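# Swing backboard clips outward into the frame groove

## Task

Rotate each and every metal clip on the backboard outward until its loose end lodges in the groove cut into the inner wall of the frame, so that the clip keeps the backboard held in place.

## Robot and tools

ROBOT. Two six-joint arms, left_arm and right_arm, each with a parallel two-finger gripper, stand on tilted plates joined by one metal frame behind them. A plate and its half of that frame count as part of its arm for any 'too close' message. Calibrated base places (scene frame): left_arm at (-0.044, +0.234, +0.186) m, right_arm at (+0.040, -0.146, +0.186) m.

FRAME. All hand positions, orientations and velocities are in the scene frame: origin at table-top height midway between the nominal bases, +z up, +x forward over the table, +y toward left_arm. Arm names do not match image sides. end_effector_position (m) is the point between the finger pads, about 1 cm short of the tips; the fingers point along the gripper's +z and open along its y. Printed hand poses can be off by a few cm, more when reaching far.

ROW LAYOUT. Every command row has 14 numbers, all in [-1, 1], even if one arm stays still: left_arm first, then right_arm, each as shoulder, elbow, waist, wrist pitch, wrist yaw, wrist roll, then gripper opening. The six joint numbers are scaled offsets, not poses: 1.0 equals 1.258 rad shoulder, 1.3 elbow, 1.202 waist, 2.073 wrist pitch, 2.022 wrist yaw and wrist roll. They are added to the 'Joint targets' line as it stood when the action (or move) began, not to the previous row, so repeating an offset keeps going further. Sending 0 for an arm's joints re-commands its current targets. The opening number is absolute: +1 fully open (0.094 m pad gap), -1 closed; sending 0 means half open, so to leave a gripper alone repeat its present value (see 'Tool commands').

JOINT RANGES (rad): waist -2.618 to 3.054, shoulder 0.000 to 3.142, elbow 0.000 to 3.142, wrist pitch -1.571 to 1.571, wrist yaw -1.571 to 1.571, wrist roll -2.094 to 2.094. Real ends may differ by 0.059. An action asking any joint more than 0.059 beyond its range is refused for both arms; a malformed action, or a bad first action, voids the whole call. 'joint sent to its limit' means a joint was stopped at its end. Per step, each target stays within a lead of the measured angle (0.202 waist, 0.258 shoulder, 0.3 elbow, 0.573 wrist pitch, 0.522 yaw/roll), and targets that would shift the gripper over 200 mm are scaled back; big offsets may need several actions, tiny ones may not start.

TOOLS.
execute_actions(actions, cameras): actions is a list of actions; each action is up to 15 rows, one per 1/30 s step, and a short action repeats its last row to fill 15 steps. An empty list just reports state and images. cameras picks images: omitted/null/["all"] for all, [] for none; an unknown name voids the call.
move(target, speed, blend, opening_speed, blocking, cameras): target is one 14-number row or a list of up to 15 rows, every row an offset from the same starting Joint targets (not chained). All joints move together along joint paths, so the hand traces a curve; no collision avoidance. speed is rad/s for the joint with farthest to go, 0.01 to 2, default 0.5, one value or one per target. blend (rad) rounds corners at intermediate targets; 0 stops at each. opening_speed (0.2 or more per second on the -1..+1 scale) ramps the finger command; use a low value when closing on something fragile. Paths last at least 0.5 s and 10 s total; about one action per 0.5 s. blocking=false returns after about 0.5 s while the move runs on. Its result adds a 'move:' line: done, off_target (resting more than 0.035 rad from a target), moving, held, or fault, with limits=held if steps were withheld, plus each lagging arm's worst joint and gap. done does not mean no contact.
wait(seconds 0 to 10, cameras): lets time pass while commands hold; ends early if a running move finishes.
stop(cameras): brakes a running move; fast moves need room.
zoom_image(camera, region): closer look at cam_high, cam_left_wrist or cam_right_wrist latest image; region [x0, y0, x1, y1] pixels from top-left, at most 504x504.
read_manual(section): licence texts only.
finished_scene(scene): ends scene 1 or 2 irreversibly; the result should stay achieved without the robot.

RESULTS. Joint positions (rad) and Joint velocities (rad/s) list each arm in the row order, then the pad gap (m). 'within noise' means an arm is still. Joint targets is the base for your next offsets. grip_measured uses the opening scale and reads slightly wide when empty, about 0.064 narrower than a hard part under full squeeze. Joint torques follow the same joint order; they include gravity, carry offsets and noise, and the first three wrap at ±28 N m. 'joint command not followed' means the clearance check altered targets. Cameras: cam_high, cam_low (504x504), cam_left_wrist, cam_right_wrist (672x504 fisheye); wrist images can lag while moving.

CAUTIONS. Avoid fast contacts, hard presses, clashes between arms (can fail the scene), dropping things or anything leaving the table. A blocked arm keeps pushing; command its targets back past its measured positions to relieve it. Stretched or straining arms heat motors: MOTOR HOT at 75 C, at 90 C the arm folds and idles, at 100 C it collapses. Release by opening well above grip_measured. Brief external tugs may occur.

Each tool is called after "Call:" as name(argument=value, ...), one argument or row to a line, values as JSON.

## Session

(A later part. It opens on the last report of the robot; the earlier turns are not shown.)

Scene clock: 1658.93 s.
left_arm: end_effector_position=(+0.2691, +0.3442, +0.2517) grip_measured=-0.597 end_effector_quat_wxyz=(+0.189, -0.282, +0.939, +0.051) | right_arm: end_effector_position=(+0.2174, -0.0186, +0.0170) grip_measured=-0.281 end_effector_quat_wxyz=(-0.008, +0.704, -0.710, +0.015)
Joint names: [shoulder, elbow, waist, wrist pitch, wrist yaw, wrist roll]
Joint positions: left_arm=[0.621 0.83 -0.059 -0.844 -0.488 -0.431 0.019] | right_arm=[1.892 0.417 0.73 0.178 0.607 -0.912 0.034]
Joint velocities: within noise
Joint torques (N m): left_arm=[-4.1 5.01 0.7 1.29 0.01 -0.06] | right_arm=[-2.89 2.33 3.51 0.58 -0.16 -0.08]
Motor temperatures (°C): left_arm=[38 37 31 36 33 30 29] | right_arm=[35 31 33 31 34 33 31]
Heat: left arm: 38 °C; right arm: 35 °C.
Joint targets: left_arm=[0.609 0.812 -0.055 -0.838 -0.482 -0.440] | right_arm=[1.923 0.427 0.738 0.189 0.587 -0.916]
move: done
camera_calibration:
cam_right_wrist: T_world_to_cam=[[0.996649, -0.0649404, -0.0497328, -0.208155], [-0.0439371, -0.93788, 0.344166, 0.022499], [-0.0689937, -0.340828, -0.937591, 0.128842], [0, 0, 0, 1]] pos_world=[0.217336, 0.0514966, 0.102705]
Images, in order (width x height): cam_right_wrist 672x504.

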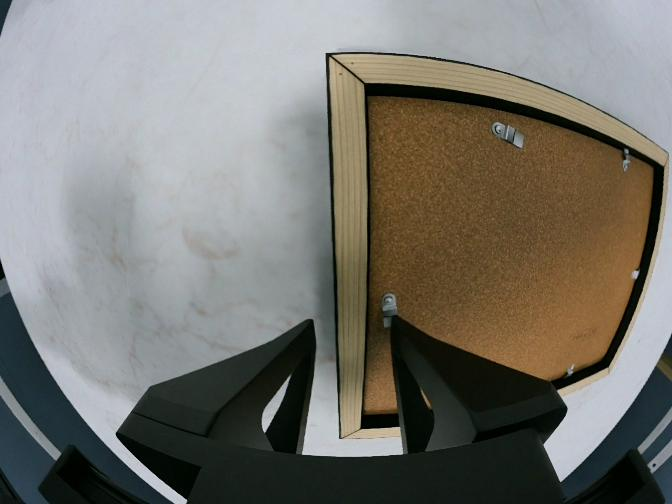

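Call:
zoom_image(
  camera="cam_high",
  region=[150, 200, 350, 400],
)

Call:
wait(
  seconds=0,
  cameras=["cam_high","cam_low"],
)

Call:
zoom_image(
  camera="cam_high",
  region=[150, 200, 350, 400],
)

Call:
zoom_image(
  camera="cam_low",
  region=[100, 200, 240, 320],
)

This scene's latest camera images include none from cam_high. They are from: cam_right_wrist. cam_high's image comes with the result of a call that names it in "cameras".

Scene clock: 1705.50 s.
left_arm: end_effector_position=(+0.2691, +0.3442, +0.2517) grip_measured=-0.597 end_effector_quat_wxyz=(+0.189, -0.282, +0.939, +0.051) | right_arm: end_effector_position=(+0.2175, -0.0185, +0.0170) grip_measured=-0.281 end_effector_quat_wxyz=(-0.008, +0.705, -0.709, +0.015)
Joint names: [shoulder, elbow, waist, wrist pitch, wrist yaw, wrist roll]
Joint positions: left_arm=[0.621 0.83 -0.059 -0.844 -0.488 -0.431 0.019] | right_arm=[1.892 0.417 0.731 0.178 0.607 -0.912 0.034]
Joint velocities: within noise
Joint torques (N m): left_arm=[-4.1 4.97 0.73 1.29 0 -0.06] | right_arm=[-2.86 2.3 3.66 0.6 -0.15 -0.04]
Motor temperatures (°C): left_arm=[38 37 31 36 33 30 29] | right_arm=[35 31 34 31 34 33 31]
Heat: left arm: 38 °C; right arm: 35 °C.
Joint targets: left_arm=[0.609 0.812 -0.055 -0.838 -0.482 -0.440] | right_arm=[1.922 0.427 0.738 0.190 0.587 -0.916]
Tool commands: left_gripper/opening=-0.6 right_gripper/opening=-0.28
Images, in order (width x height): cam_high 504x504, cam_low 504x504.

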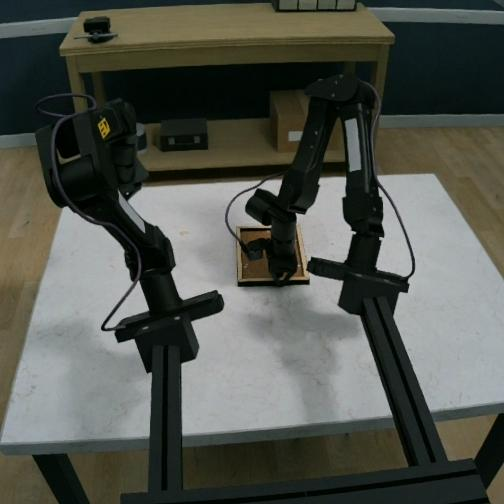

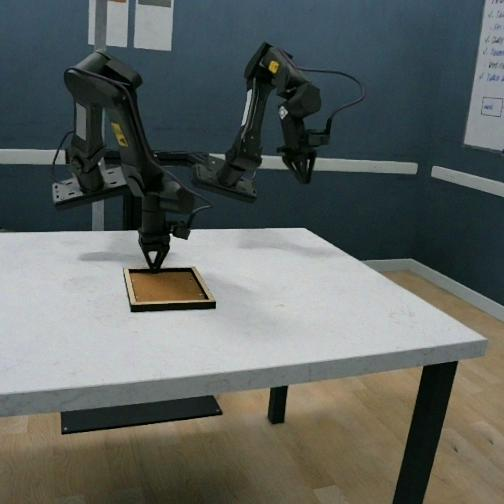

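Scaled by 2.520 from the camera's 504x504 image, which has a finer 720x720 frame.

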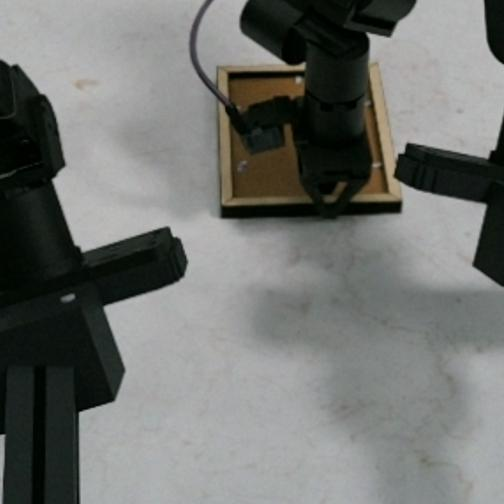

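Scaled by 3.600 from the camera's 504x504 image, which has a finer 720x720 frame.

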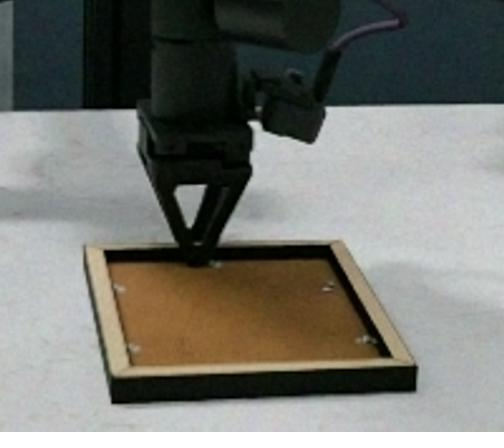

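Call:
move(
  target=[0,0,0,0,0,0,-0.6,-0.12,0,0,-0.01,-0.015,0,-0.28],
  speed=0.2,
  cameras=["cam_right_wrist"],
)

Call:
wait(
  seconds=1,
  cameras=["cam_right_wrist"],
)

Call:
zoom_image(
  camera="cam_right_wrist",
  region=[290, 250, 430, 355],
)

Scene clock: 1726.83 s.
left_arm: end_effector_position=(+0.2691, +0.3442, +0.2517) grip_measured=-0.597 end_effector_quat_wxyz=(+0.189, -0.282, +0.939, +0.051) | right_arm: end_effector_position=(+0.2394, -0.0064, +0.0331) grip_measured=-0.281 end_effector_quat_wxyz=(-0.053, +0.684, -0.728, +0.002)
Joint names: [shoulder, elbow, waist, wrist pitch, wrist yaw, wrist roll]
Joint positions: left_arm=[0.621 0.83 -0.059 -0.844 -0.488 -0.431 0.019] | right_arm=[1.786 0.417 0.731 0.174 0.57 -0.912 0.034]
Joint velocities: within noise
Joint torques (N m): left_arm=[-4.1 5 0.68 1.28 0.01 -0.06] | right_arm=[-6.94 2.99 3.41 0.58 -0.13 -0.05]
Motor temperatures (°C): left_arm=[38 37 31 36 33 30 29] | right_arm=[35 31 34 31 34 33 31]
Heat: left arm: 38 °C; right arm: 35 °C.
Joint targets: left_arm=[0.609 0.812 -0.055 -0.838 -0.482 -0.440] | right_arm=[1.772 0.427 0.738 0.169 0.556 -0.916]
move: done
camera_calibration:
cam_right_wrist: T_world_to_cam=[[0.99321, -0.115801, -0.0111255, -0.229242], [-0.108868, -0.958913, 0.261979, 0.0475337], [-0.0410058, -0.258989, -0.965009, 0.144345], [0, 0, 0, 1]] pos_world=[0.23878, 0.0564181, 0.124291]
Images, in order (width x height): cam_right_wrist 672x504.

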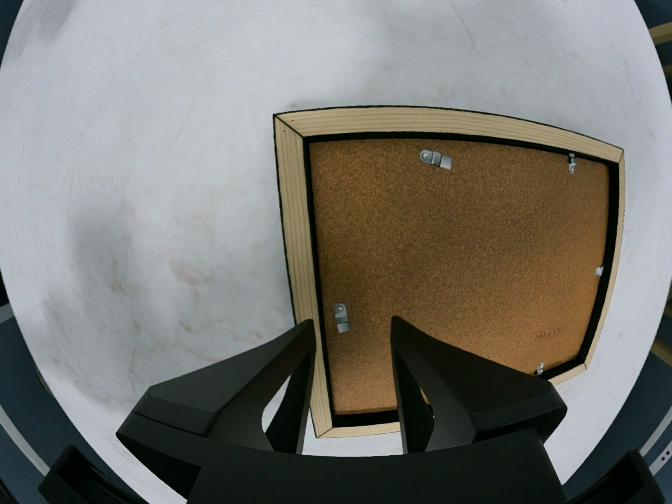

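Scene clock: 1727.83 s.
left_arm: end_effector_position=(+0.2691, +0.3442, +0.2517) grip_measured=-0.597 end_effector_quat_wxyz=(+0.189, -0.282, +0.939, +0.051) | right_arm: end_effector_position=(+0.2393, -0.0063, +0.0331) grip_measured=-0.281 end_effector_quat_wxyz=(-0.053, +0.684, -0.728, +0.001)
Joint names: [shoulder, elbow, waist, wrist pitch, wrist yaw, wrist roll]
Joint positions: left_arm=[0.621 0.83 -0.059 -0.844 -0.488 -0.431 0.019] | right_arm=[1.786 0.417 0.731 0.174 0.569 -0.912 0.034]
Joint velocities: within noise
Joint torques (N m): left_arm=[-4.14 4.97 0.7 1.28 0.01 -0.06] | right_arm=[-7.1 2.97 3.36 0.56 -0.1 -0.09]
Motor temperatures (°C): left_arm=[38 37 31 36 33 30 29] | right_arm=[35 31 34 31 34 33 31]
Heat: left arm: 38 °C; right arm: 35 °C.
Joint targets: left_arm=[0.609 0.812 -0.055 -0.838 -0.482 -0.440] | right_arm=[1.772 0.427 0.738 0.169 0.556 -0.916]
Tool commands: left_gripper/opening=-0.6 right_gripper/opening=-0.28
wait: 1.00 s; at rest by 0.17 s
camera_calibration:
cam_right_wrist: T_world_to_cam=[[0.993215, -0.115714, -0.011621, -0.229138], [-0.108679, -0.959086, 0.261423, 0.0476049], [-0.0413959, -0.258386, -0.965154, 0.144475], [0, 0, 0, 1]] pos_world=[0.238737, 0.0564732, 0.124333]
Images, in order (width x height): cam_right_wrist 672x504.

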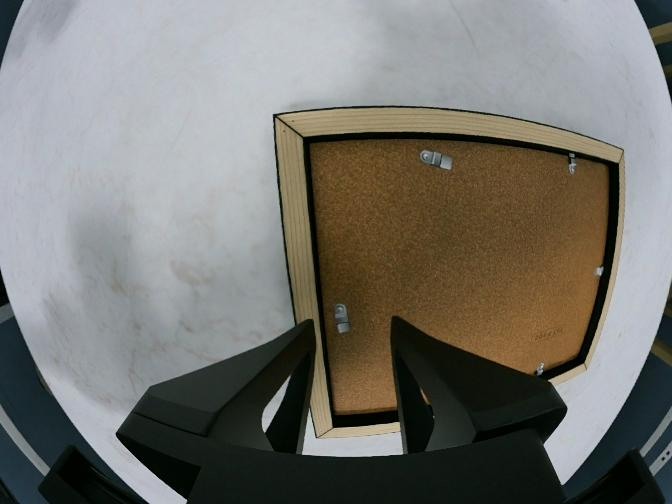

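Scaled by 3.600 from the camera's 672x504 image, which has a finer 960x720 frame.

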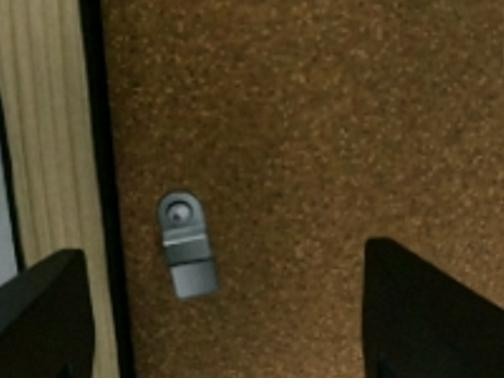

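Call:
move(
  target=[0,0,0,0,0,0,-0.6,-0.0095,0.05,0.0424,-0.1105,0.0208,0.0529,-0.28],
  speed=0.4,
  cameras=["cam_right_wrist"],
)

Call:
zoom_image(
  camera="cam_right_wrist",
  region=[290, 250, 430, 355],
)

Scene clock: 1800.43 s.
left_arm: end_effector_position=(+0.2691, +0.3442, +0.2517) grip_measured=-0.597 end_effector_quat_wxyz=(+0.189, -0.282, +0.939, +0.051) | right_arm: end_effector_position=(+0.2281, -0.0122, +0.0405) grip_measured=-0.281 end_effector_quat_wxyz=(-0.003, +0.690, -0.724, +0.003)
Joint names: [shoulder, elbow, waist, wrist pitch, wrist yaw, wrist roll]
Joint positions: left_arm=[0.621 0.83 -0.059 -0.844 -0.488 -0.431 0.019] | right_arm=[1.777 0.48 0.77 -0.04 0.595 -0.817 0.034]
Joint velocities: within noise
Joint torques (N m): left_arm=[-4.11 5 0.72 1.28 0 -0.05] | right_arm=[-7.3 3.48 4.59 0.28 0.05 0.09]
Motor temperatures (°C): left_arm=[38 37 31 36 33 30 29] | right_arm=[38 32 34 31 34 33 31]
Heat: left arm: 38 °C; right arm: 38 °C.
Joint targets: left_arm=[0.609 0.812 -0.055 -0.838 -0.482 -0.440] | right_arm=[1.759 0.491 0.788 -0.060 0.598 -0.809]
move: done
camera_calibration:
cam_right_wrist: T_world_to_cam=[[0.991869, -0.104252, -0.0729946, -0.215675], [-0.0739473, -0.938903, 0.336145, 0.0280301], [-0.103579, -0.328014, -0.938977, 0.161959], [0, 0, 0, 1]] pos_world=[0.232769, 0.0569577, 0.12691]
Images, in order (width x height): cam_right_wrist 672x504.

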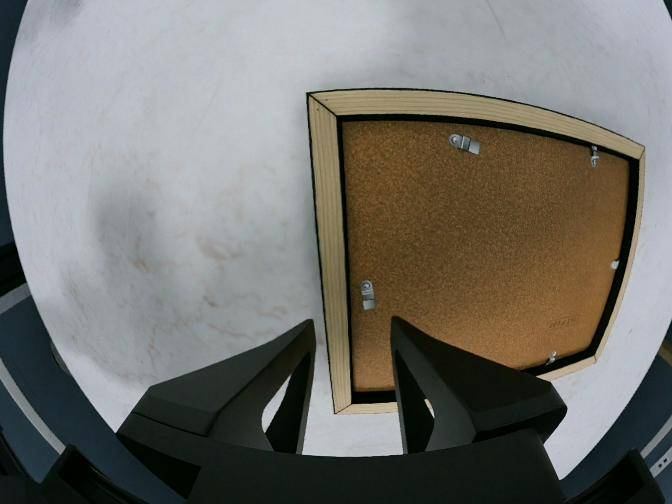

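Scaled by 3.600 from the camera's 672x504 image, which has a finer 960x720 frame.

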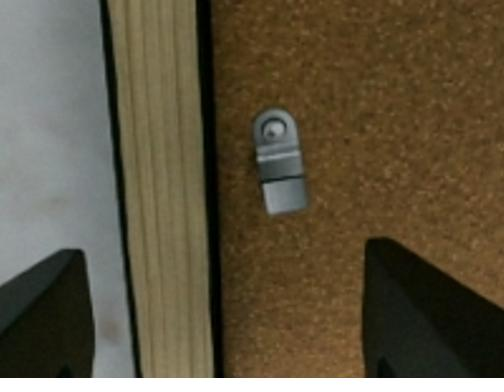

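Call:
move(
  target=[0,0,0,0,0,0,-0.6,0.0898,-0.0177,-0.0582,0.0632,-0.0138,-0.0361,-0.28],
  speed=0.15,
  cameras=["cam_right_wrist"],
)

Call:
zoom_image(
  camera="cam_right_wrist",
  region=[290, 250, 430, 355],
)

Scene clock: 1828.03 s.
left_arm: end_effector_position=(+0.2691, +0.3442, +0.2517) grip_measured=-0.597 end_effector_quat_wxyz=(+0.189, -0.282, +0.939, +0.051) | right_arm: end_effector_position=(+0.2267, -0.0127, +0.0235) grip_measured=-0.281 end_effector_quat_wxyz=(+0.001, +0.695, -0.719, +0.002)
Joint names: [shoulder, elbow, waist, wrist pitch, wrist yaw, wrist roll]
Joint positions: left_arm=[0.621 0.83 -0.059 -0.844 -0.488 -0.431 0.019] | right_arm=[1.856 0.48 0.727 0.055 0.583 -0.873 0.034]
Joint velocities: within noise
Joint torques (N m): left_arm=[-4.07 4.96 0.73 1.28 0.01 -0.07] | right_arm=[-4.56 1.09 2.62 0.61 -0.11 -0.09]
Motor temperatures (°C): left_arm=[38 37 31 36 33 30 29] | right_arm=[37 32 34 31 34 33 31]
Heat: left arm: 38 °C; right arm: 37 °C.
Joint targets: left_arm=[0.609 0.812 -0.055 -0.838 -0.482 -0.440] | right_arm=[1.873 0.468 0.719 0.071 0.570 -0.882]
move: done
camera_calibration:
cam_right_wrist: T_world_to_cam=[[0.992483, -0.0919109, -0.0808035, -0.215396], [-0.0591008, -0.938138, 0.34118, 0.029687], [-0.107163, -0.33384, -0.936519, 0.146346], [0, 0, 0, 1]] pos_world=[0.231214, 0.0569093, 0.109522]
Images, in order (width x height): cam_right_wrist 672x504.

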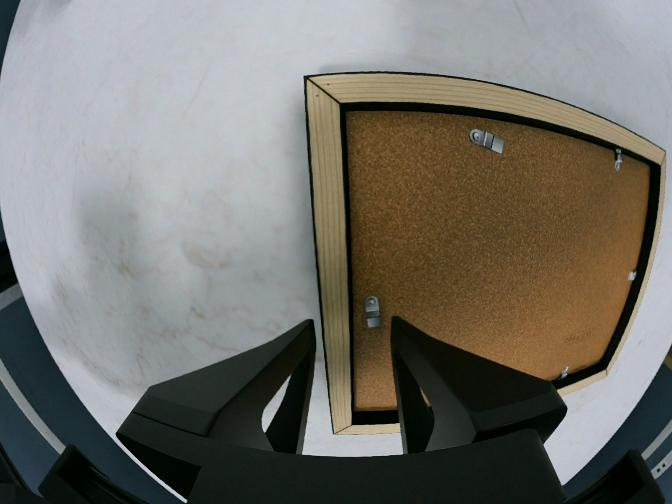

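Scaled by 3.600 from the camera's 672x504 image, which has a finer 960x720 frame.

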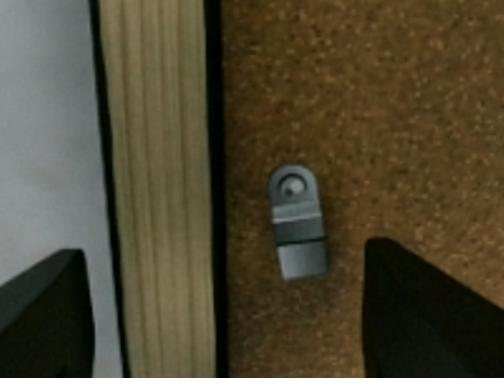

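Call:
move(
  target=[0,0,0,0,0,0,-0.6,0.0326,0,-0.0166,0.0236,-0.003,-0.0119,-0.28],
  speed=0.07,
  cameras=["cam_right_wrist"],
)

Call:
zoom_image(
  camera="cam_right_wrist",
  region=[290, 250, 430, 355],
)

Scene clock: 1836.63 s.
left_arm: end_effector_position=(+0.2691, +0.3442, +0.2517) grip_measured=-0.597 end_effector_quat_wxyz=(+0.189, -0.282, +0.939, +0.051) | right_arm: end_effector_position=(+0.2257, -0.0131, +0.0171) grip_measured=-0.281 end_effector_quat_wxyz=(+0.003, +0.698, -0.716, +0.002)
Joint names: [shoulder, elbow, waist, wrist pitch, wrist yaw, wrist roll]
Joint positions: left_arm=[0.621 0.83 -0.059 -0.844 -0.488 -0.431 0.019] | right_arm=[1.887 0.48 0.712 0.091 0.579 -0.896 0.034]
Joint velocities: within noise
Joint torques (N m): left_arm=[-4.11 4.98 0.72 1.28 0.01 -0.06] | right_arm=[-3.43 0.62 2.25 0.68 -0.12 -0.11]
Motor temperatures (°C): left_arm=[38 37 31 36 33 30 29] | right_arm=[37 31 34 31 34 33 31]
Heat: left arm: 38 °C; right arm: 37 °C.
Joint targets: left_arm=[0.609 0.812 -0.055 -0.838 -0.482 -0.440] | right_arm=[1.913 0.468 0.699 0.120 0.564 -0.906]
move: done
camera_calibration:
cam_right_wrist: T_world_to_cam=[[0.99291, -0.0844224, -0.0836819, -0.214846], [-0.0507938, -0.937807, 0.343422, 0.0295558], [-0.10747, -0.336736, -0.935446, 0.140078], [0, 0, 0, 1]] pos_world=[0.229878, 0.0567491, 0.102906]
Images, in order (width x height): cam_right_wrist 672x504.

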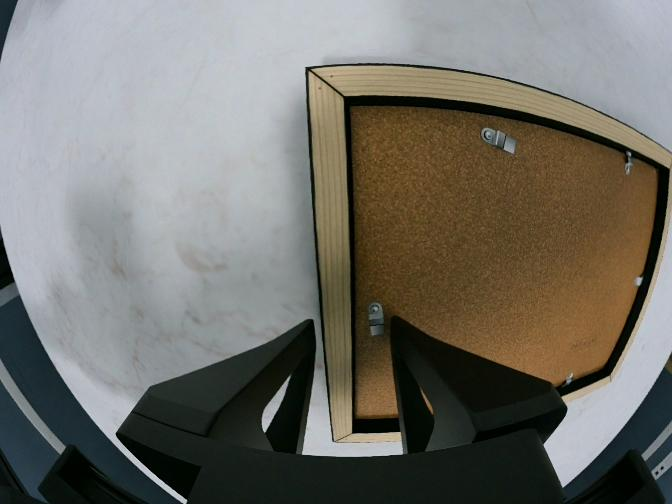

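Scaled by 3.600 from the camera's 672x504 image, which has a finer 960x720 frame.

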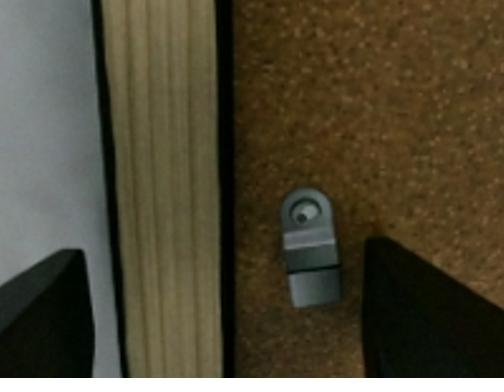

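Call:
move(
  target=[0,0,0,0,0,0,-0.6,0,0,0,0,0,0,-0.5],
  opening_speed=0.2,
  cameras=["cam_right_wrist"],
)

Call:
zoom_image(
  camera="cam_right_wrist",
  region=[290, 250, 430, 355],
)

Scene clock: 1850.53 s.
left_arm: end_effector_position=(+0.2691, +0.3442, +0.2517) grip_measured=-0.597 end_effector_quat_wxyz=(+0.189, -0.282, +0.939, +0.051) | right_arm: end_effector_position=(+0.2250, -0.0126, +0.0168) grip_measured=-0.496 end_effector_quat_wxyz=(+0.001, +0.697, -0.717, +0.000)
Joint names: [shoulder, elbow, waist, wrist pitch, wrist yaw, wrist roll]
Joint positions: left_arm=[0.621 0.83 -0.059 -0.844 -0.488 -0.431 0.019] | right_arm=[1.887 0.475 0.712 0.101 0.576 -0.898 0.024]
Joint velocities: within noise
Joint torques (N m): left_arm=[-4.14 5 0.72 1.28 0.01 -0.07] | right_arm=[-3.6 1.22 2.19 0.6 -0.11 -0.15]
Motor temperatures (°C): left_arm=[38 37 31 36 33 30 29] | right_arm=[36 31 34 31 34 33 31]
Heat: left arm: 38 °C; right arm: 36 °C.
Joint targets: left_arm=[0.609 0.812 -0.055 -0.838 -0.482 -0.440] | right_arm=[1.913 0.468 0.699 0.120 0.564 -0.906]
move: done
camera_calibration:
cam_right_wrist: T_world_to_cam=[[0.99291, -0.0849729, -0.0831209, -0.214173], [-0.0520519, -0.939478, 0.338631, 0.0303991], [-0.106865, -0.331904, -0.93724, 0.139869], [0, 0, 0, 1]] pos_world=[0.229184, 0.0567836, 0.102995]
Images, in order (width x height): cam_right_wrist 672x504.

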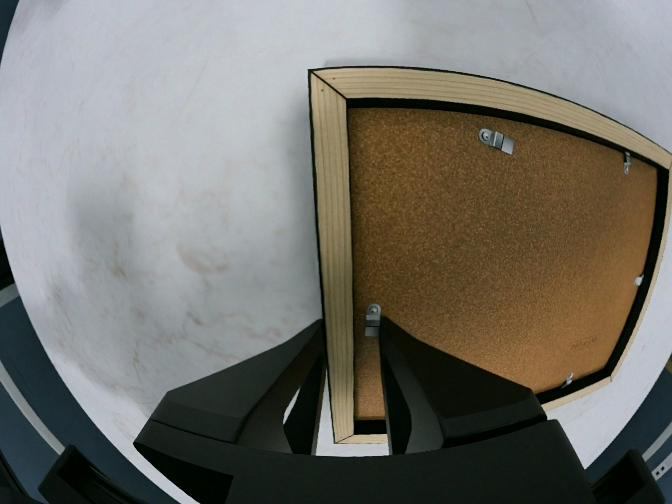

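Scaled by 3.600 from the camera's 672x504 image, which has a finer 960x720 frame.

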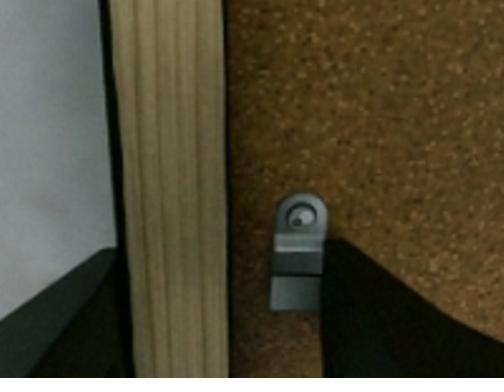

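Call:
move(
  target=[0,0,0,0,0,0,-0.6,-0.001,-0.0123,0.028,0.003,0,0,-0.628],
  opening_speed=0.2,
  speed=0.03,
  cameras=["cam_right_wrist"],
)

Call:
zoom_image(
  camera="cam_right_wrist",
  region=[290, 250, 430, 355],
)

Scene clock: 1863.23 s.
left_arm: end_effector_position=(+0.2691, +0.3442, +0.2517) grip_measured=-0.597 end_effector_quat_wxyz=(+0.189, -0.282, +0.939, +0.051) | right_arm: end_effector_position=(+0.2218, -0.0123, +0.0171) grip_measured=-0.625 end_effector_quat_wxyz=(-0.001, +0.699, -0.716, -0.002)
Joint names: [shoulder, elbow, waist, wrist pitch, wrist yaw, wrist roll]
Joint positions: left_arm=[0.621 0.83 -0.059 -0.844 -0.488 -0.431 0.019] | right_arm=[1.887 0.462 0.718 0.115 0.572 -0.898 0.018]
Joint velocities: within noise
Joint torques (N m): left_arm=[-4.1 4.97 0.7 1.28 0.01 -0.05] | right_arm=[-3.55 0.79 4.19 0.56 -0.06 -0.11]
Motor temperatures (°C): left_arm=[38 37 31 36 33 30 29] | right_arm=[36 31 33 31 34 33 31]
Heat: left arm: 38 °C; right arm: 36 °C.
Joint targets: left_arm=[0.609 0.812 -0.055 -0.838 -0.482 -0.440] | right_arm=[1.912 0.452 0.732 0.126 0.564 -0.906]
move: done
camera_calibration:
cam_right_wrist: T_world_to_cam=[[0.993188, -0.0807336, -0.0840269, -0.210905], [-0.0484497, -0.941918, 0.332331, 0.0296945], [-0.105977, -0.325996, -0.939412, 0.1398], [0, 0, 0, 1]] pos_world=[0.225722, 0.0565168, 0.10374]
Images, in order (width x height): cam_right_wrist 672x504.

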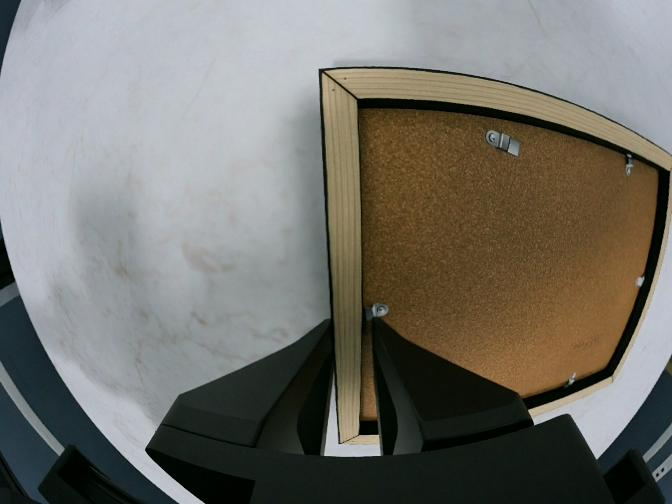

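Scaled by 3.600 from the camera's 672x504 image, which has a finer 960x720 frame.

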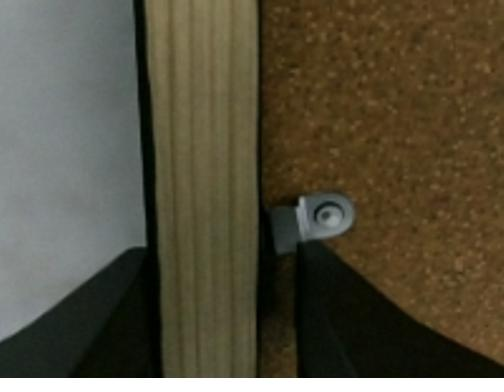

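Call:
move(
  target=[0,0,0,0,0,0,-0.6,-0.001,-0.0055,0.003,0.002,0,0,-0.71],
  opening_speed=0.2,
  speed=0.03,
  cameras=["cam_right_wrist"],
)

Call:
zoom_image(
  camera="cam_right_wrist",
  region=[290, 250, 430, 355],
)

Scene clock: 1870.17 s.
left_arm: end_effector_position=(+0.2691, +0.3442, +0.2517) grip_measured=-0.597 end_effector_quat_wxyz=(+0.189, -0.282, +0.939, +0.051) | right_arm: end_effector_position=(+0.2197, -0.0127, +0.0171) grip_measured=-0.708 end_effector_quat_wxyz=(-0.001, +0.700, -0.714, -0.003)
Joint names: [shoulder, elbow, waist, wrist pitch, wrist yaw, wrist roll]
Joint positions: left_arm=[0.621 0.83 -0.059 -0.844 -0.488 -0.431 0.019] | right_arm=[1.888 0.456 0.721 0.12 0.571 -0.898 0.014]
Joint velocities: within noise
Joint torques (N m): left_arm=[-4.1 4.96 0.69 1.28 0.01 -0.06] | right_arm=[-3.64 0.7 4.48 0.52 -0.09 -0.1]
Motor temperatures (°C): left_arm=[38 37 31 36 33 30 29] | right_arm=[36 31 34 31 34 33 31]
Heat: left arm: 38 °C; right arm: 36 °C.
Joint targets: left_arm=[0.609 0.812 -0.055 -0.838 -0.482 -0.440] | right_arm=[1.911 0.445 0.736 0.130 0.564 -0.906]
move: done
camera_calibration:
cam_right_wrist: T_world_to_cam=[[0.993411, -0.0765689, -0.0852786, -0.208819], [-0.0441918, -0.942452, 0.331407, 0.0283277], [-0.105746, -0.325454, -0.939626, 0.139501], [0, 0, 0, 1]] pos_world=[0.223447, 0.0561097, 0.103883]
Images, in order (width x height): cam_right_wrist 672x504.

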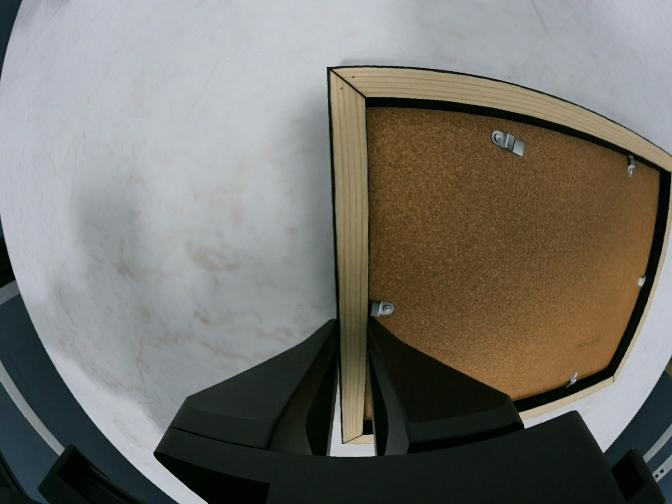

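Scaled by 3.600 from the camera's 672x504 image, which has a finer 960x720 frame.

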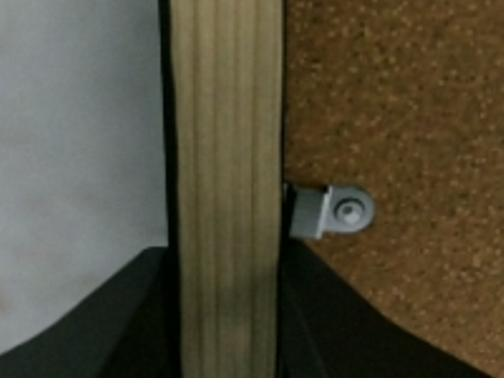

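Call:
move(
  target=[
    [0,0,0,0,0,0,-0.6,0,0,0,0,0,0,-0.45],
    [0,0,0,0,0,0,-0.6,-0.13,0,0.0524,-0.079,0.0153,0.038,-0.45],
  ],
  speed=[0.1,0.2],
  opening_speed=0.5,
  cameras=["cam_right_wrist"],
)

Call:
zoom_image(
  camera="cam_right_wrist",
  region=[290, 250, 430, 355],
)

Scene clock: 1886.50 s.
left_arm: end_effector_position=(+0.2691, +0.3442, +0.2517) grip_measured=-0.597 end_effector_quat_wxyz=(+0.189, -0.282, +0.939, +0.051) | right_arm: end_effector_position=(+0.2256, -0.0113, +0.0425) grip_measured=-0.452 end_effector_quat_wxyz=(-0.013, +0.697, -0.717, +0.001)
Joint names: [shoulder, elbow, waist, wrist pitch, wrist yaw, wrist roll]
Joint positions: left_arm=[0.621 0.83 -0.059 -0.844 -0.488 -0.431 0.019] | right_arm=[1.763 0.456 0.781 -0.014 0.592 -0.837 0.026]
Joint velocities: within noise
Joint torques (N m): left_arm=[-4.11 4.97 0.69 1.28 0 -0.06] | right_arm=[-6.95 1.68 4.34 0.33 0.04 0.1]
Motor temperatures (°C): left_arm=[38 37 31 36 33 30 29] | right_arm=[36 31 34 31 34 33 31]
Heat: left arm: 38 °C; right arm: 36 °C.
Joint targets: left_arm=[0.609 0.812 -0.055 -0.838 -0.482 -0.440] | right_arm=[1.747 0.445 0.799 -0.034 0.595 -0.829]
move: done
camera_calibration:
cam_right_wrist: T_world_to_cam=[[0.994496, -0.0834624, -0.0633436, -0.213683], [-0.0589948, -0.945652, 0.319785, 0.0253224], [-0.086591, -0.314288, -0.94537, 0.160468], [0, 0, 0, 1]] pos_world=[0.227896, 0.0565448, 0.130069]
Images, in order (width x height): cam_right_wrist 672x504.

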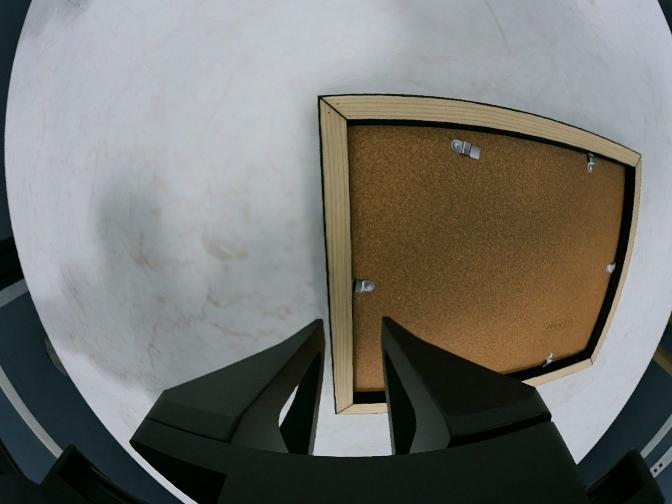

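Scaled by 3.600 from the camera's 672x504 image, which has a finer 960x720 frame.

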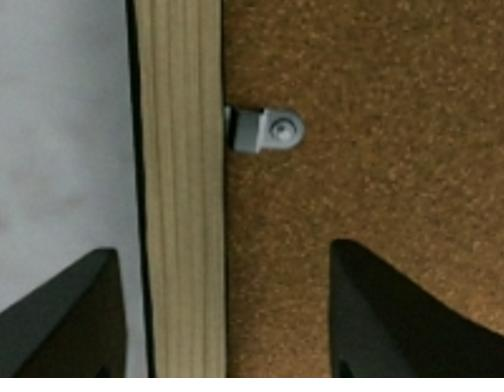

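Call:
zoom_image(
  camera="cam_right_wrist",
  region=[340, 265, 390, 305],
)

Scaled by 10.080 from the camera's 672x504 image, which has a finer 960x720 frame.

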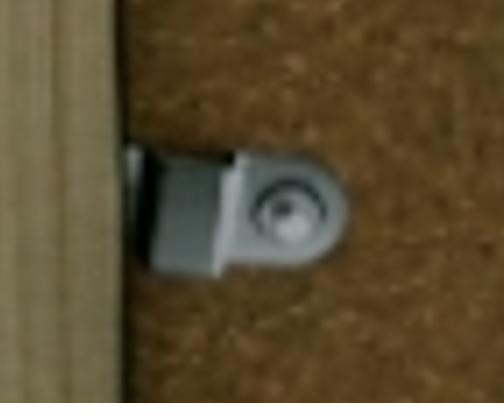

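Call:
move(
  target=[
    [0,0,0,0,0,0,-0.6,-0.06,0,0.01,-0.04,0,0.1,-0.28],
    [0,0,0,0,0,0,-0.6,0.2377,0.4208,0.0474,-0.1563,0.0084,0.8234,-0.28],
  ],
  speed=[0.4,0.8],
  blend=0.1,
  cameras=["cam_right_wrist"],
)

Call:
zoom_image(
  camera="cam_right_wrist",
  region=[290, 250, 430, 355],
)

Scene clock: 1944.43 s.
left_arm: end_effector_position=(+0.2691, +0.3442, +0.2517) grip_measured=-0.597 end_effector_quat_wxyz=(+0.189, -0.282, +0.939, +0.051) | right_arm: end_effector_position=(+0.2949, +0.0754, +0.0442) grip_measured=-0.282 end_effector_quat_wxyz=(+0.000, +0.022, +1.000, +0.001)
Joint names: [shoulder, elbow, waist, wrist pitch, wrist yaw, wrist roll]
Joint positions: left_arm=[0.621 0.83 -0.059 -0.844 -0.488 -0.431 0.019] | right_arm=[2.025 0.977 0.832 -0.338 0.6 0.828 0.034]
Joint velocities: within noise
Joint torques (N m): left_arm=[-4.14 4.94 0.72 1.28 0.01 -0.05] | right_arm=[-6.46 4.98 6.54 0.28 0.13 0.01]
Motor temperatures (°C): left_arm=[38 37 31 36 33 30 29] | right_arm=[38 31 35 31 34 33 31]
Heat: left arm: 38 °C; right arm: 38 °C.
Joint targets: left_arm=[0.609 0.812 -0.055 -0.838 -0.482 -0.440] | right_arm=[2.047 0.992 0.856 -0.358 0.612 0.836]
move: done
camera_calibration:
cam_right_wrist: T_world_to_cam=[[-0.101002, -0.991385, -0.0833899, 0.117146], [-0.939138, 0.0673431, 0.336875, 0.293212], [-0.328358, 0.11234, -0.937849, 0.234044], [0, 0, 0, 1]] pos_world=[0.364049, 0.0700989, 0.130491]
Images, in order (width x height): cam_right_wrist 672x504.

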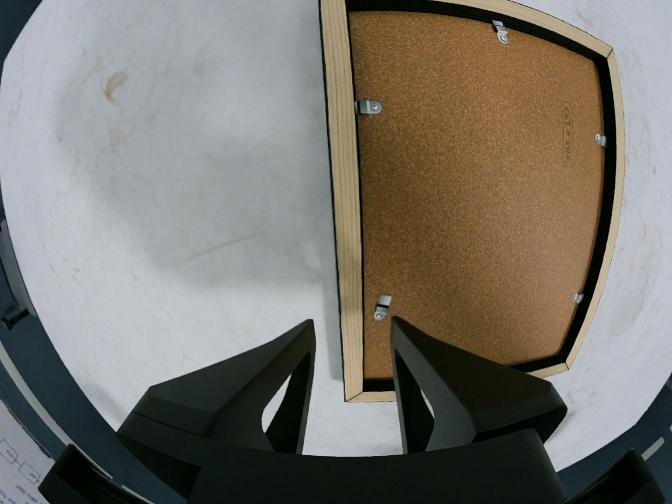

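Scaled by 3.600 from the camera's 672x504 image, which has a finer 960x720 frame.

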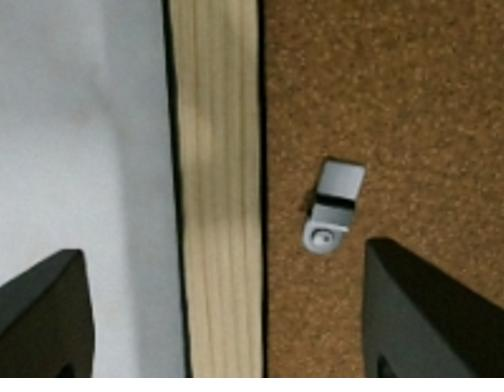

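Call:
move(
  target=[0,0,0,0,0,0,-0.6,0.0326,-0.0385,-0.0541,0.0593,-0.0134,-0.0277,-0.2],
  speed=0.15,
  cameras=["cam_right_wrist"],
)

Call:
zoom_image(
  camera="cam_right_wrist",
  region=[290, 250, 430, 355],
)

Scene clock: 1997.10 s.
left_arm: end_effector_position=(+0.2691, +0.3442, +0.2517) grip_measured=-0.597 end_effector_quat_wxyz=(+0.189, -0.282, +0.939, +0.051) | right_arm: end_effector_position=(+0.2914, +0.0732, +0.0255) grip_measured=-0.202 end_effector_quat_wxyz=(-0.002, +0.022, +1.000, +0.002)
Joint names: [shoulder, elbow, waist, wrist pitch, wrist yaw, wrist roll]
Joint positions: left_arm=[0.621 0.83 -0.059 -0.844 -0.488 -0.431 0.019] | right_arm=[2.067 0.953 0.799 -0.251 0.589 0.788 0.037]
Joint velocities: within noise
Joint torques (N m): left_arm=[-4.08 4.98 0.7 1.27 0.01 -0.06] | right_arm=[-6.79 2.5 4.14 0.55 -0.06 -0.07]
Motor temperatures (°C): left_arm=[38 37 31 36 33 30 29] | right_arm=[36 32 37 31 34 33 31]
Heat: left arm: 38 °C; right arm: 37 °C.
Joint targets: left_arm=[0.609 0.812 -0.055 -0.838 -0.482 -0.440] | right_arm=[2.087 0.942 0.791 -0.235 0.585 0.780]
move: done
camera_calibration:
cam_right_wrist: T_world_to_cam=[[-0.100652, -0.991163, -0.0864029, 0.112975], [-0.937916, 0.0655523, 0.340612, 0.296034], [-0.331938, 0.115322, -0.936226, 0.216469], [0, 0, 0, 1]] pos_world=[0.360881, 0.0676071, 0.111593]
Images, in order (width x height): cam_right_wrist 672x504.

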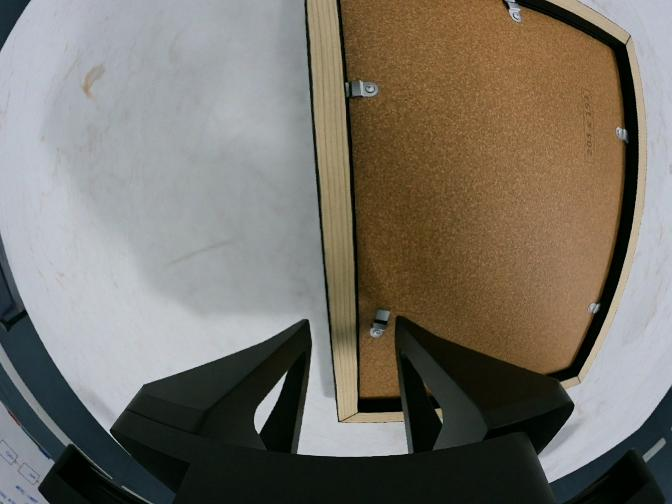

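Scaled by 3.600 from the camera's 672x504 image, which has a finer 960x720 frame.

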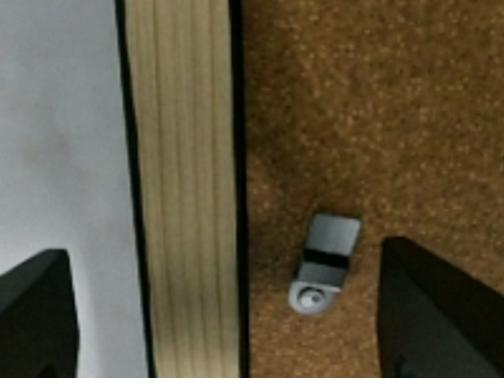

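Call:
move(
  target=[0,0,0,0,0,0,-0.6,0.0278,-0.0085,-0.0108,0.0183,0.0074,-0.0084,-0.2],
  speed=0.07,
  cameras=["cam_right_wrist"],
)

Call:
zoom_image(
  camera="cam_right_wrist",
  region=[290, 250, 430, 355],
)

Scene clock: 2008.03 s.
left_arm: end_effector_position=(+0.2691, +0.3442, +0.2517) grip_measured=-0.597 end_effector_quat_wxyz=(+0.189, -0.282, +0.939, +0.051) | right_arm: end_effector_position=(+0.2870, +0.0716, +0.0179) grip_measured=-0.202 end_effector_quat_wxyz=(-0.005, +0.016, +1.000, -0.001)
Joint names: [shoulder, elbow, waist, wrist pitch, wrist yaw, wrist roll]
Joint positions: left_arm=[0.621 0.83 -0.059 -0.844 -0.488 -0.431 0.019] | right_arm=[2.09 0.946 0.791 -0.227 0.589 0.773 0.038]
Joint velocities: within noise
Joint torques (N m): left_arm=[-4.11 4.97 0.69 1.29 0.01 -0.06] | right_arm=[-5.45 1.87 3.64 0.67 0.11 -0.16]
Motor temperatures (°C): left_arm=[38 37 31 36 33 30 29] | right_arm=[37 32 36 31 34 33 31]
Heat: left arm: 38 °C; right arm: 37 °C.
Joint targets: left_arm=[0.609 0.812 -0.055 -0.838 -0.482 -0.440] | right_arm=[2.122 0.931 0.778 -0.197 0.600 0.763]
move: done
camera_calibration:
cam_right_wrist: T_world_to_cam=[[-0.0894242, -0.992902, -0.0784127, 0.107105], [-0.936637, 0.0570618, 0.345623, 0.29484], [-0.338695, 0.104351, -0.935092, 0.210757], [0, 0, 0, 1]] pos_world=[0.357118, 0.0675279, 0.103572]
Images, in order (width x height): cam_right_wrist 672x504.

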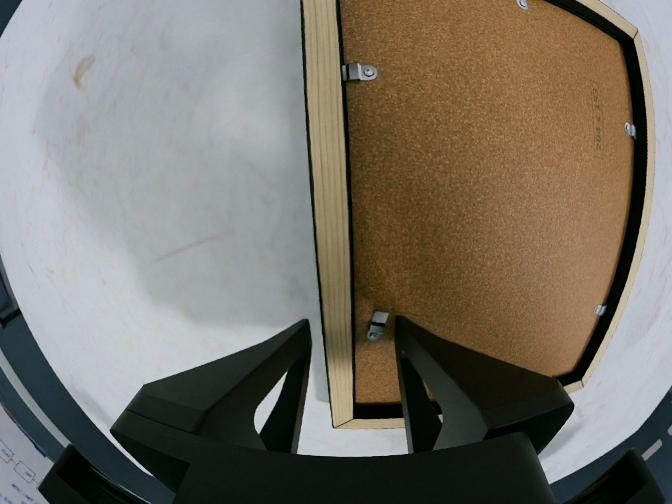

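Scaled by 3.600 from the camera's 672x504 image, which has a finer 960x720 frame.

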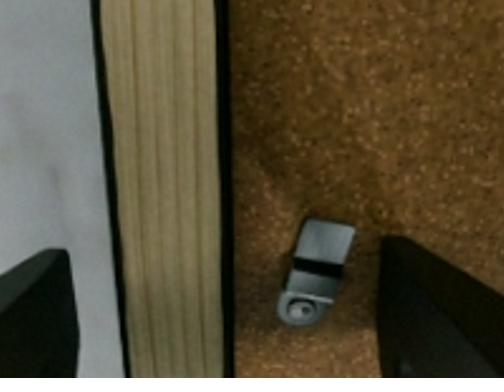

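Call:
move(
  target=[
    [0,0,0,0,0,0,-0.6,-0.089,0,0,-0.0545,0,0,-0.2],
    [0,0,0,0,0,0,-0.6,-0.089,0.03,-0.0025,-0.0545,0,0,-0.2],
    [0,0,0,0,0,0,-0.6,0,0.03,-0.0025,-0.0063,0,0,-0.2],
  ],
  speed=[0.15,0.15,0.07],
  cameras=["cam_right_wrist"],
)

Call:
zoom_image(
  camera="cam_right_wrist",
  region=[290, 250, 430, 355],
)

Scene clock: 2041.57 s.
left_arm: end_effector_position=(+0.2691, +0.3442, +0.2517) grip_measured=-0.597 end_effector_quat_wxyz=(+0.189, -0.282, +0.939, +0.051) | right_arm: end_effector_position=(+0.2897, +0.0696, +0.0177) grip_measured=-0.202 end_effector_quat_wxyz=(-0.006, +0.016, +1.000, -0.005)
Joint names: [shoulder, elbow, waist, wrist pitch, wrist yaw, wrist roll]
Joint positions: left_arm=[0.621 0.83 -0.059 -0.844 -0.488 -0.431 0.019] | right_arm=[2.089 0.956 0.784 -0.241 0.591 0.771 0.038]
Joint velocities: within noise
Joint torques (N m): left_arm=[-4.14 4.98 0.69 1.28 0 -0.07] | right_arm=[-5.67 4.4 4.03 0.68 0.1 -0.12]
Motor temperatures (°C): left_arm=[38 37 31 36 33 30 29] | right_arm=[38 31 35 31 34 33 31]
Heat: left arm: 38 °C; right arm: 38 °C.
Joint targets: left_arm=[0.609 0.812 -0.055 -0.838 -0.482 -0.440] | right_arm=[2.122 0.970 0.775 -0.210 0.600 0.763]
move: done
camera_calibration:
cam_right_wrist: T_world_to_cam=[[-0.0906904, -0.993351, -0.0709131, 0.10554], [-0.935533, 0.0605684, 0.348007, 0.296875], [-0.341398, 0.0979024, -0.934806, 0.212938], [0, 0, 0, 1]] pos_world=[0.360004, 0.0660102, 0.103225]
Images, in order (width x height): cam_right_wrist 672x504.

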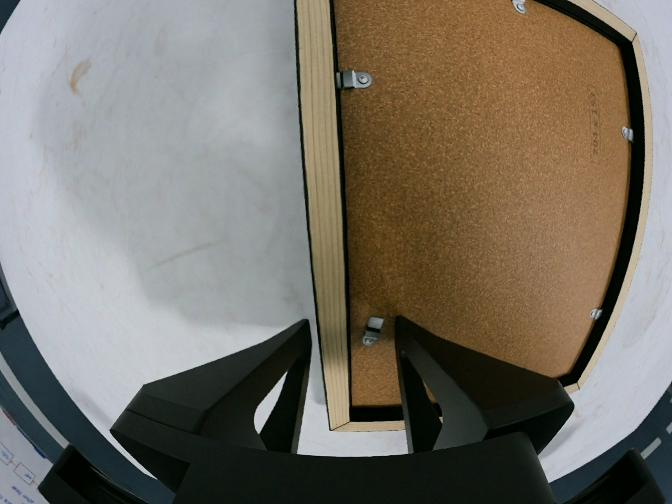

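Scaled by 3.600 from the camera's 672x504 image, which has a finer 960x720 frame.

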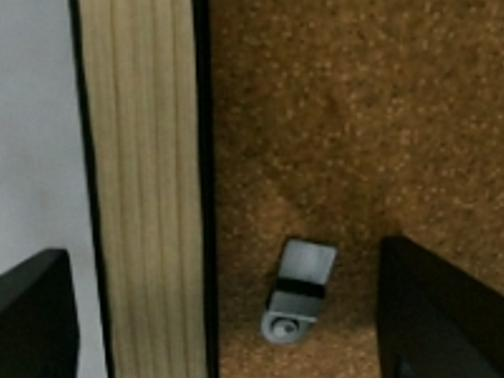

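Call:
move(
  target=[
    [0,0,0,0,0,0,-0.6,-0.089,0,0,-0.048,0,0,-0.2],
    [0,0,0,0,0,0,-0.6,-0.089,0.0077,0.0277,-0.048,0.003,0.0158,-0.2],
    [0,0,0,0,0,0,-0.6,0.005,0.0077,0.0277,-0.0025,0.003,0.0158,-0.2],
  ],
  speed=[0.15,0.15,0.07],
  cameras=["cam_right_wrist"],
)

Call:
zoom_image(
  camera="cam_right_wrist",
  region=[290, 250, 430, 355],
)

Scene clock: 2063.97 s.
left_arm: end_effector_position=(+0.2691, +0.3442, +0.2517) grip_measured=-0.597 end_effector_quat_wxyz=(+0.189, -0.282, +0.939, +0.051) | right_arm: end_effector_position=(+0.2912, +0.0714, +0.0177) grip_measured=-0.202 end_effector_quat_wxyz=(-0.001, +0.022, +1.000, -0.009)
Joint names: [shoulder, elbow, waist, wrist pitch, wrist yaw, wrist roll]
Joint positions: left_arm=[0.621 0.83 -0.059 -0.844 -0.488 -0.431 0.019] | right_arm=[2.098 0.965 0.791 -0.242 0.606 0.787 0.038]
Joint velocities: within noise
Joint torques (N m): left_arm=[-4.11 4.97 0.69 1.27 0 -0.06] | right_arm=[-5.98 4.59 6.13 0.67 0.02 0.1]
Motor temperatures (°C): left_arm=[38 37 31 36 33 30 29] | right_arm=[38 32 35 31 34 33 31]
Heat: left arm: 38 °C; right arm: 38 °C.
Joint targets: left_arm=[0.609 0.812 -0.055 -0.838 -0.482 -0.440] | right_arm=[2.129 0.980 0.808 -0.215 0.606 0.795]
move: done
camera_calibration:
cam_right_wrist: T_world_to_cam=[[-0.10021, -0.992911, -0.0639155, 0.110063], [-0.938741, 0.073063, 0.33679, 0.298448], [-0.329732, 0.0937498, -0.939408, 0.210204], [0, 0, 0, 1]] pos_world=[0.360506, 0.0677712, 0.103988]
Images, in order (width x height): cam_right_wrist 672x504.

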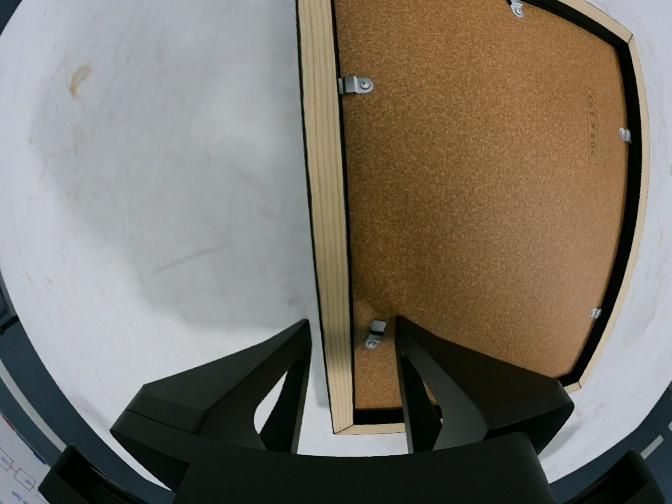

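Scaled by 3.600 from the camera's 672x504 image, which has a finer 960x720 frame.

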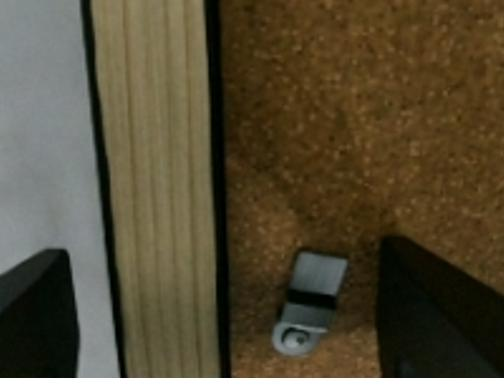

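Call:
move(
  target=[0,0,0,0,0,0,-0.6,0.002,0.0038,0.005,-0.001,0.0015,0.003,-0.5],
  opening_speed=0.2,
  speed=0.03,
  cameras=["cam_right_wrist"],
)

Call:
zoom_image(
  camera="cam_right_wrist",
  region=[290, 250, 430, 355],
)

Scene clock: 2076.40 s.
left_arm: end_effector_position=(+0.2691, +0.3442, +0.2517) grip_measured=-0.597 end_effector_quat_wxyz=(+0.189, -0.282, +0.939, +0.051) | right_arm: end_effector_position=(+0.2932, +0.0724, +0.0177) grip_measured=-0.497 end_effector_quat_wxyz=(+0.005, +0.024, +1.000, -0.011)
Joint names: [shoulder, elbow, waist, wrist pitch, wrist yaw, wrist roll]
Joint positions: left_arm=[0.621 0.83 -0.059 -0.844 -0.488 -0.431 0.019] | right_arm=[2.103 0.971 0.794 -0.241 0.617 0.794 0.024]
Joint velocities: within noise
Joint torques (N m): left_arm=[-4.15 4.98 0.75 1.28 0.01 -0.07] | right_arm=[-6.12 4.48 6.37 0.62 -0.04 0.07]
Motor temperatures (°C): left_arm=[38 37 31 36 33 30 29] | right_arm=[37 32 36 31 34 33 31]
Heat: left arm: 38 °C; right arm: 37 °C.
Joint targets: left_arm=[0.609 0.812 -0.055 -0.838 -0.482 -0.440] | right_arm=[2.131 0.985 0.814 -0.217 0.609 0.801]
move: done
camera_calibration:
cam_right_wrist: T_world_to_cam=[[-0.104791, -0.992674, -0.0601493, 0.112531], [-0.941876, 0.0796517, 0.326382, 0.30086], [-0.3192, 0.090855, -0.943322, 0.208038], [0, 0, 0, 1]] pos_world=[0.361571, 0.0688415, 0.10482]
Images, in order (width x height): cam_right_wrist 672x504.

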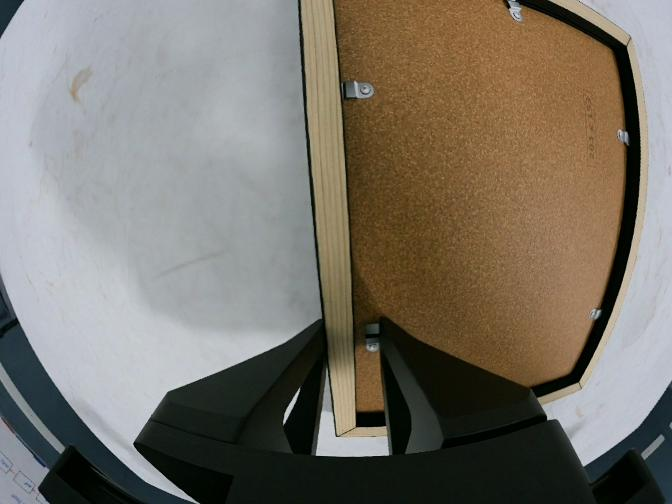

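Scaled by 3.600 from the camera's 672x504 image, which has a finer 960x720 frame.

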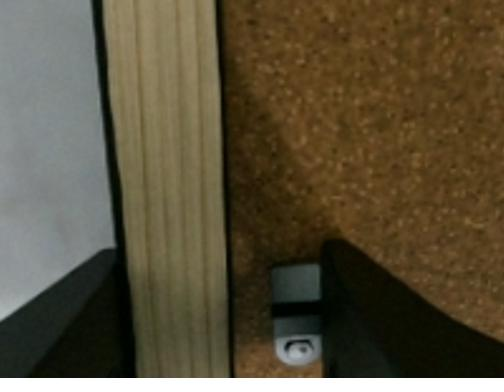

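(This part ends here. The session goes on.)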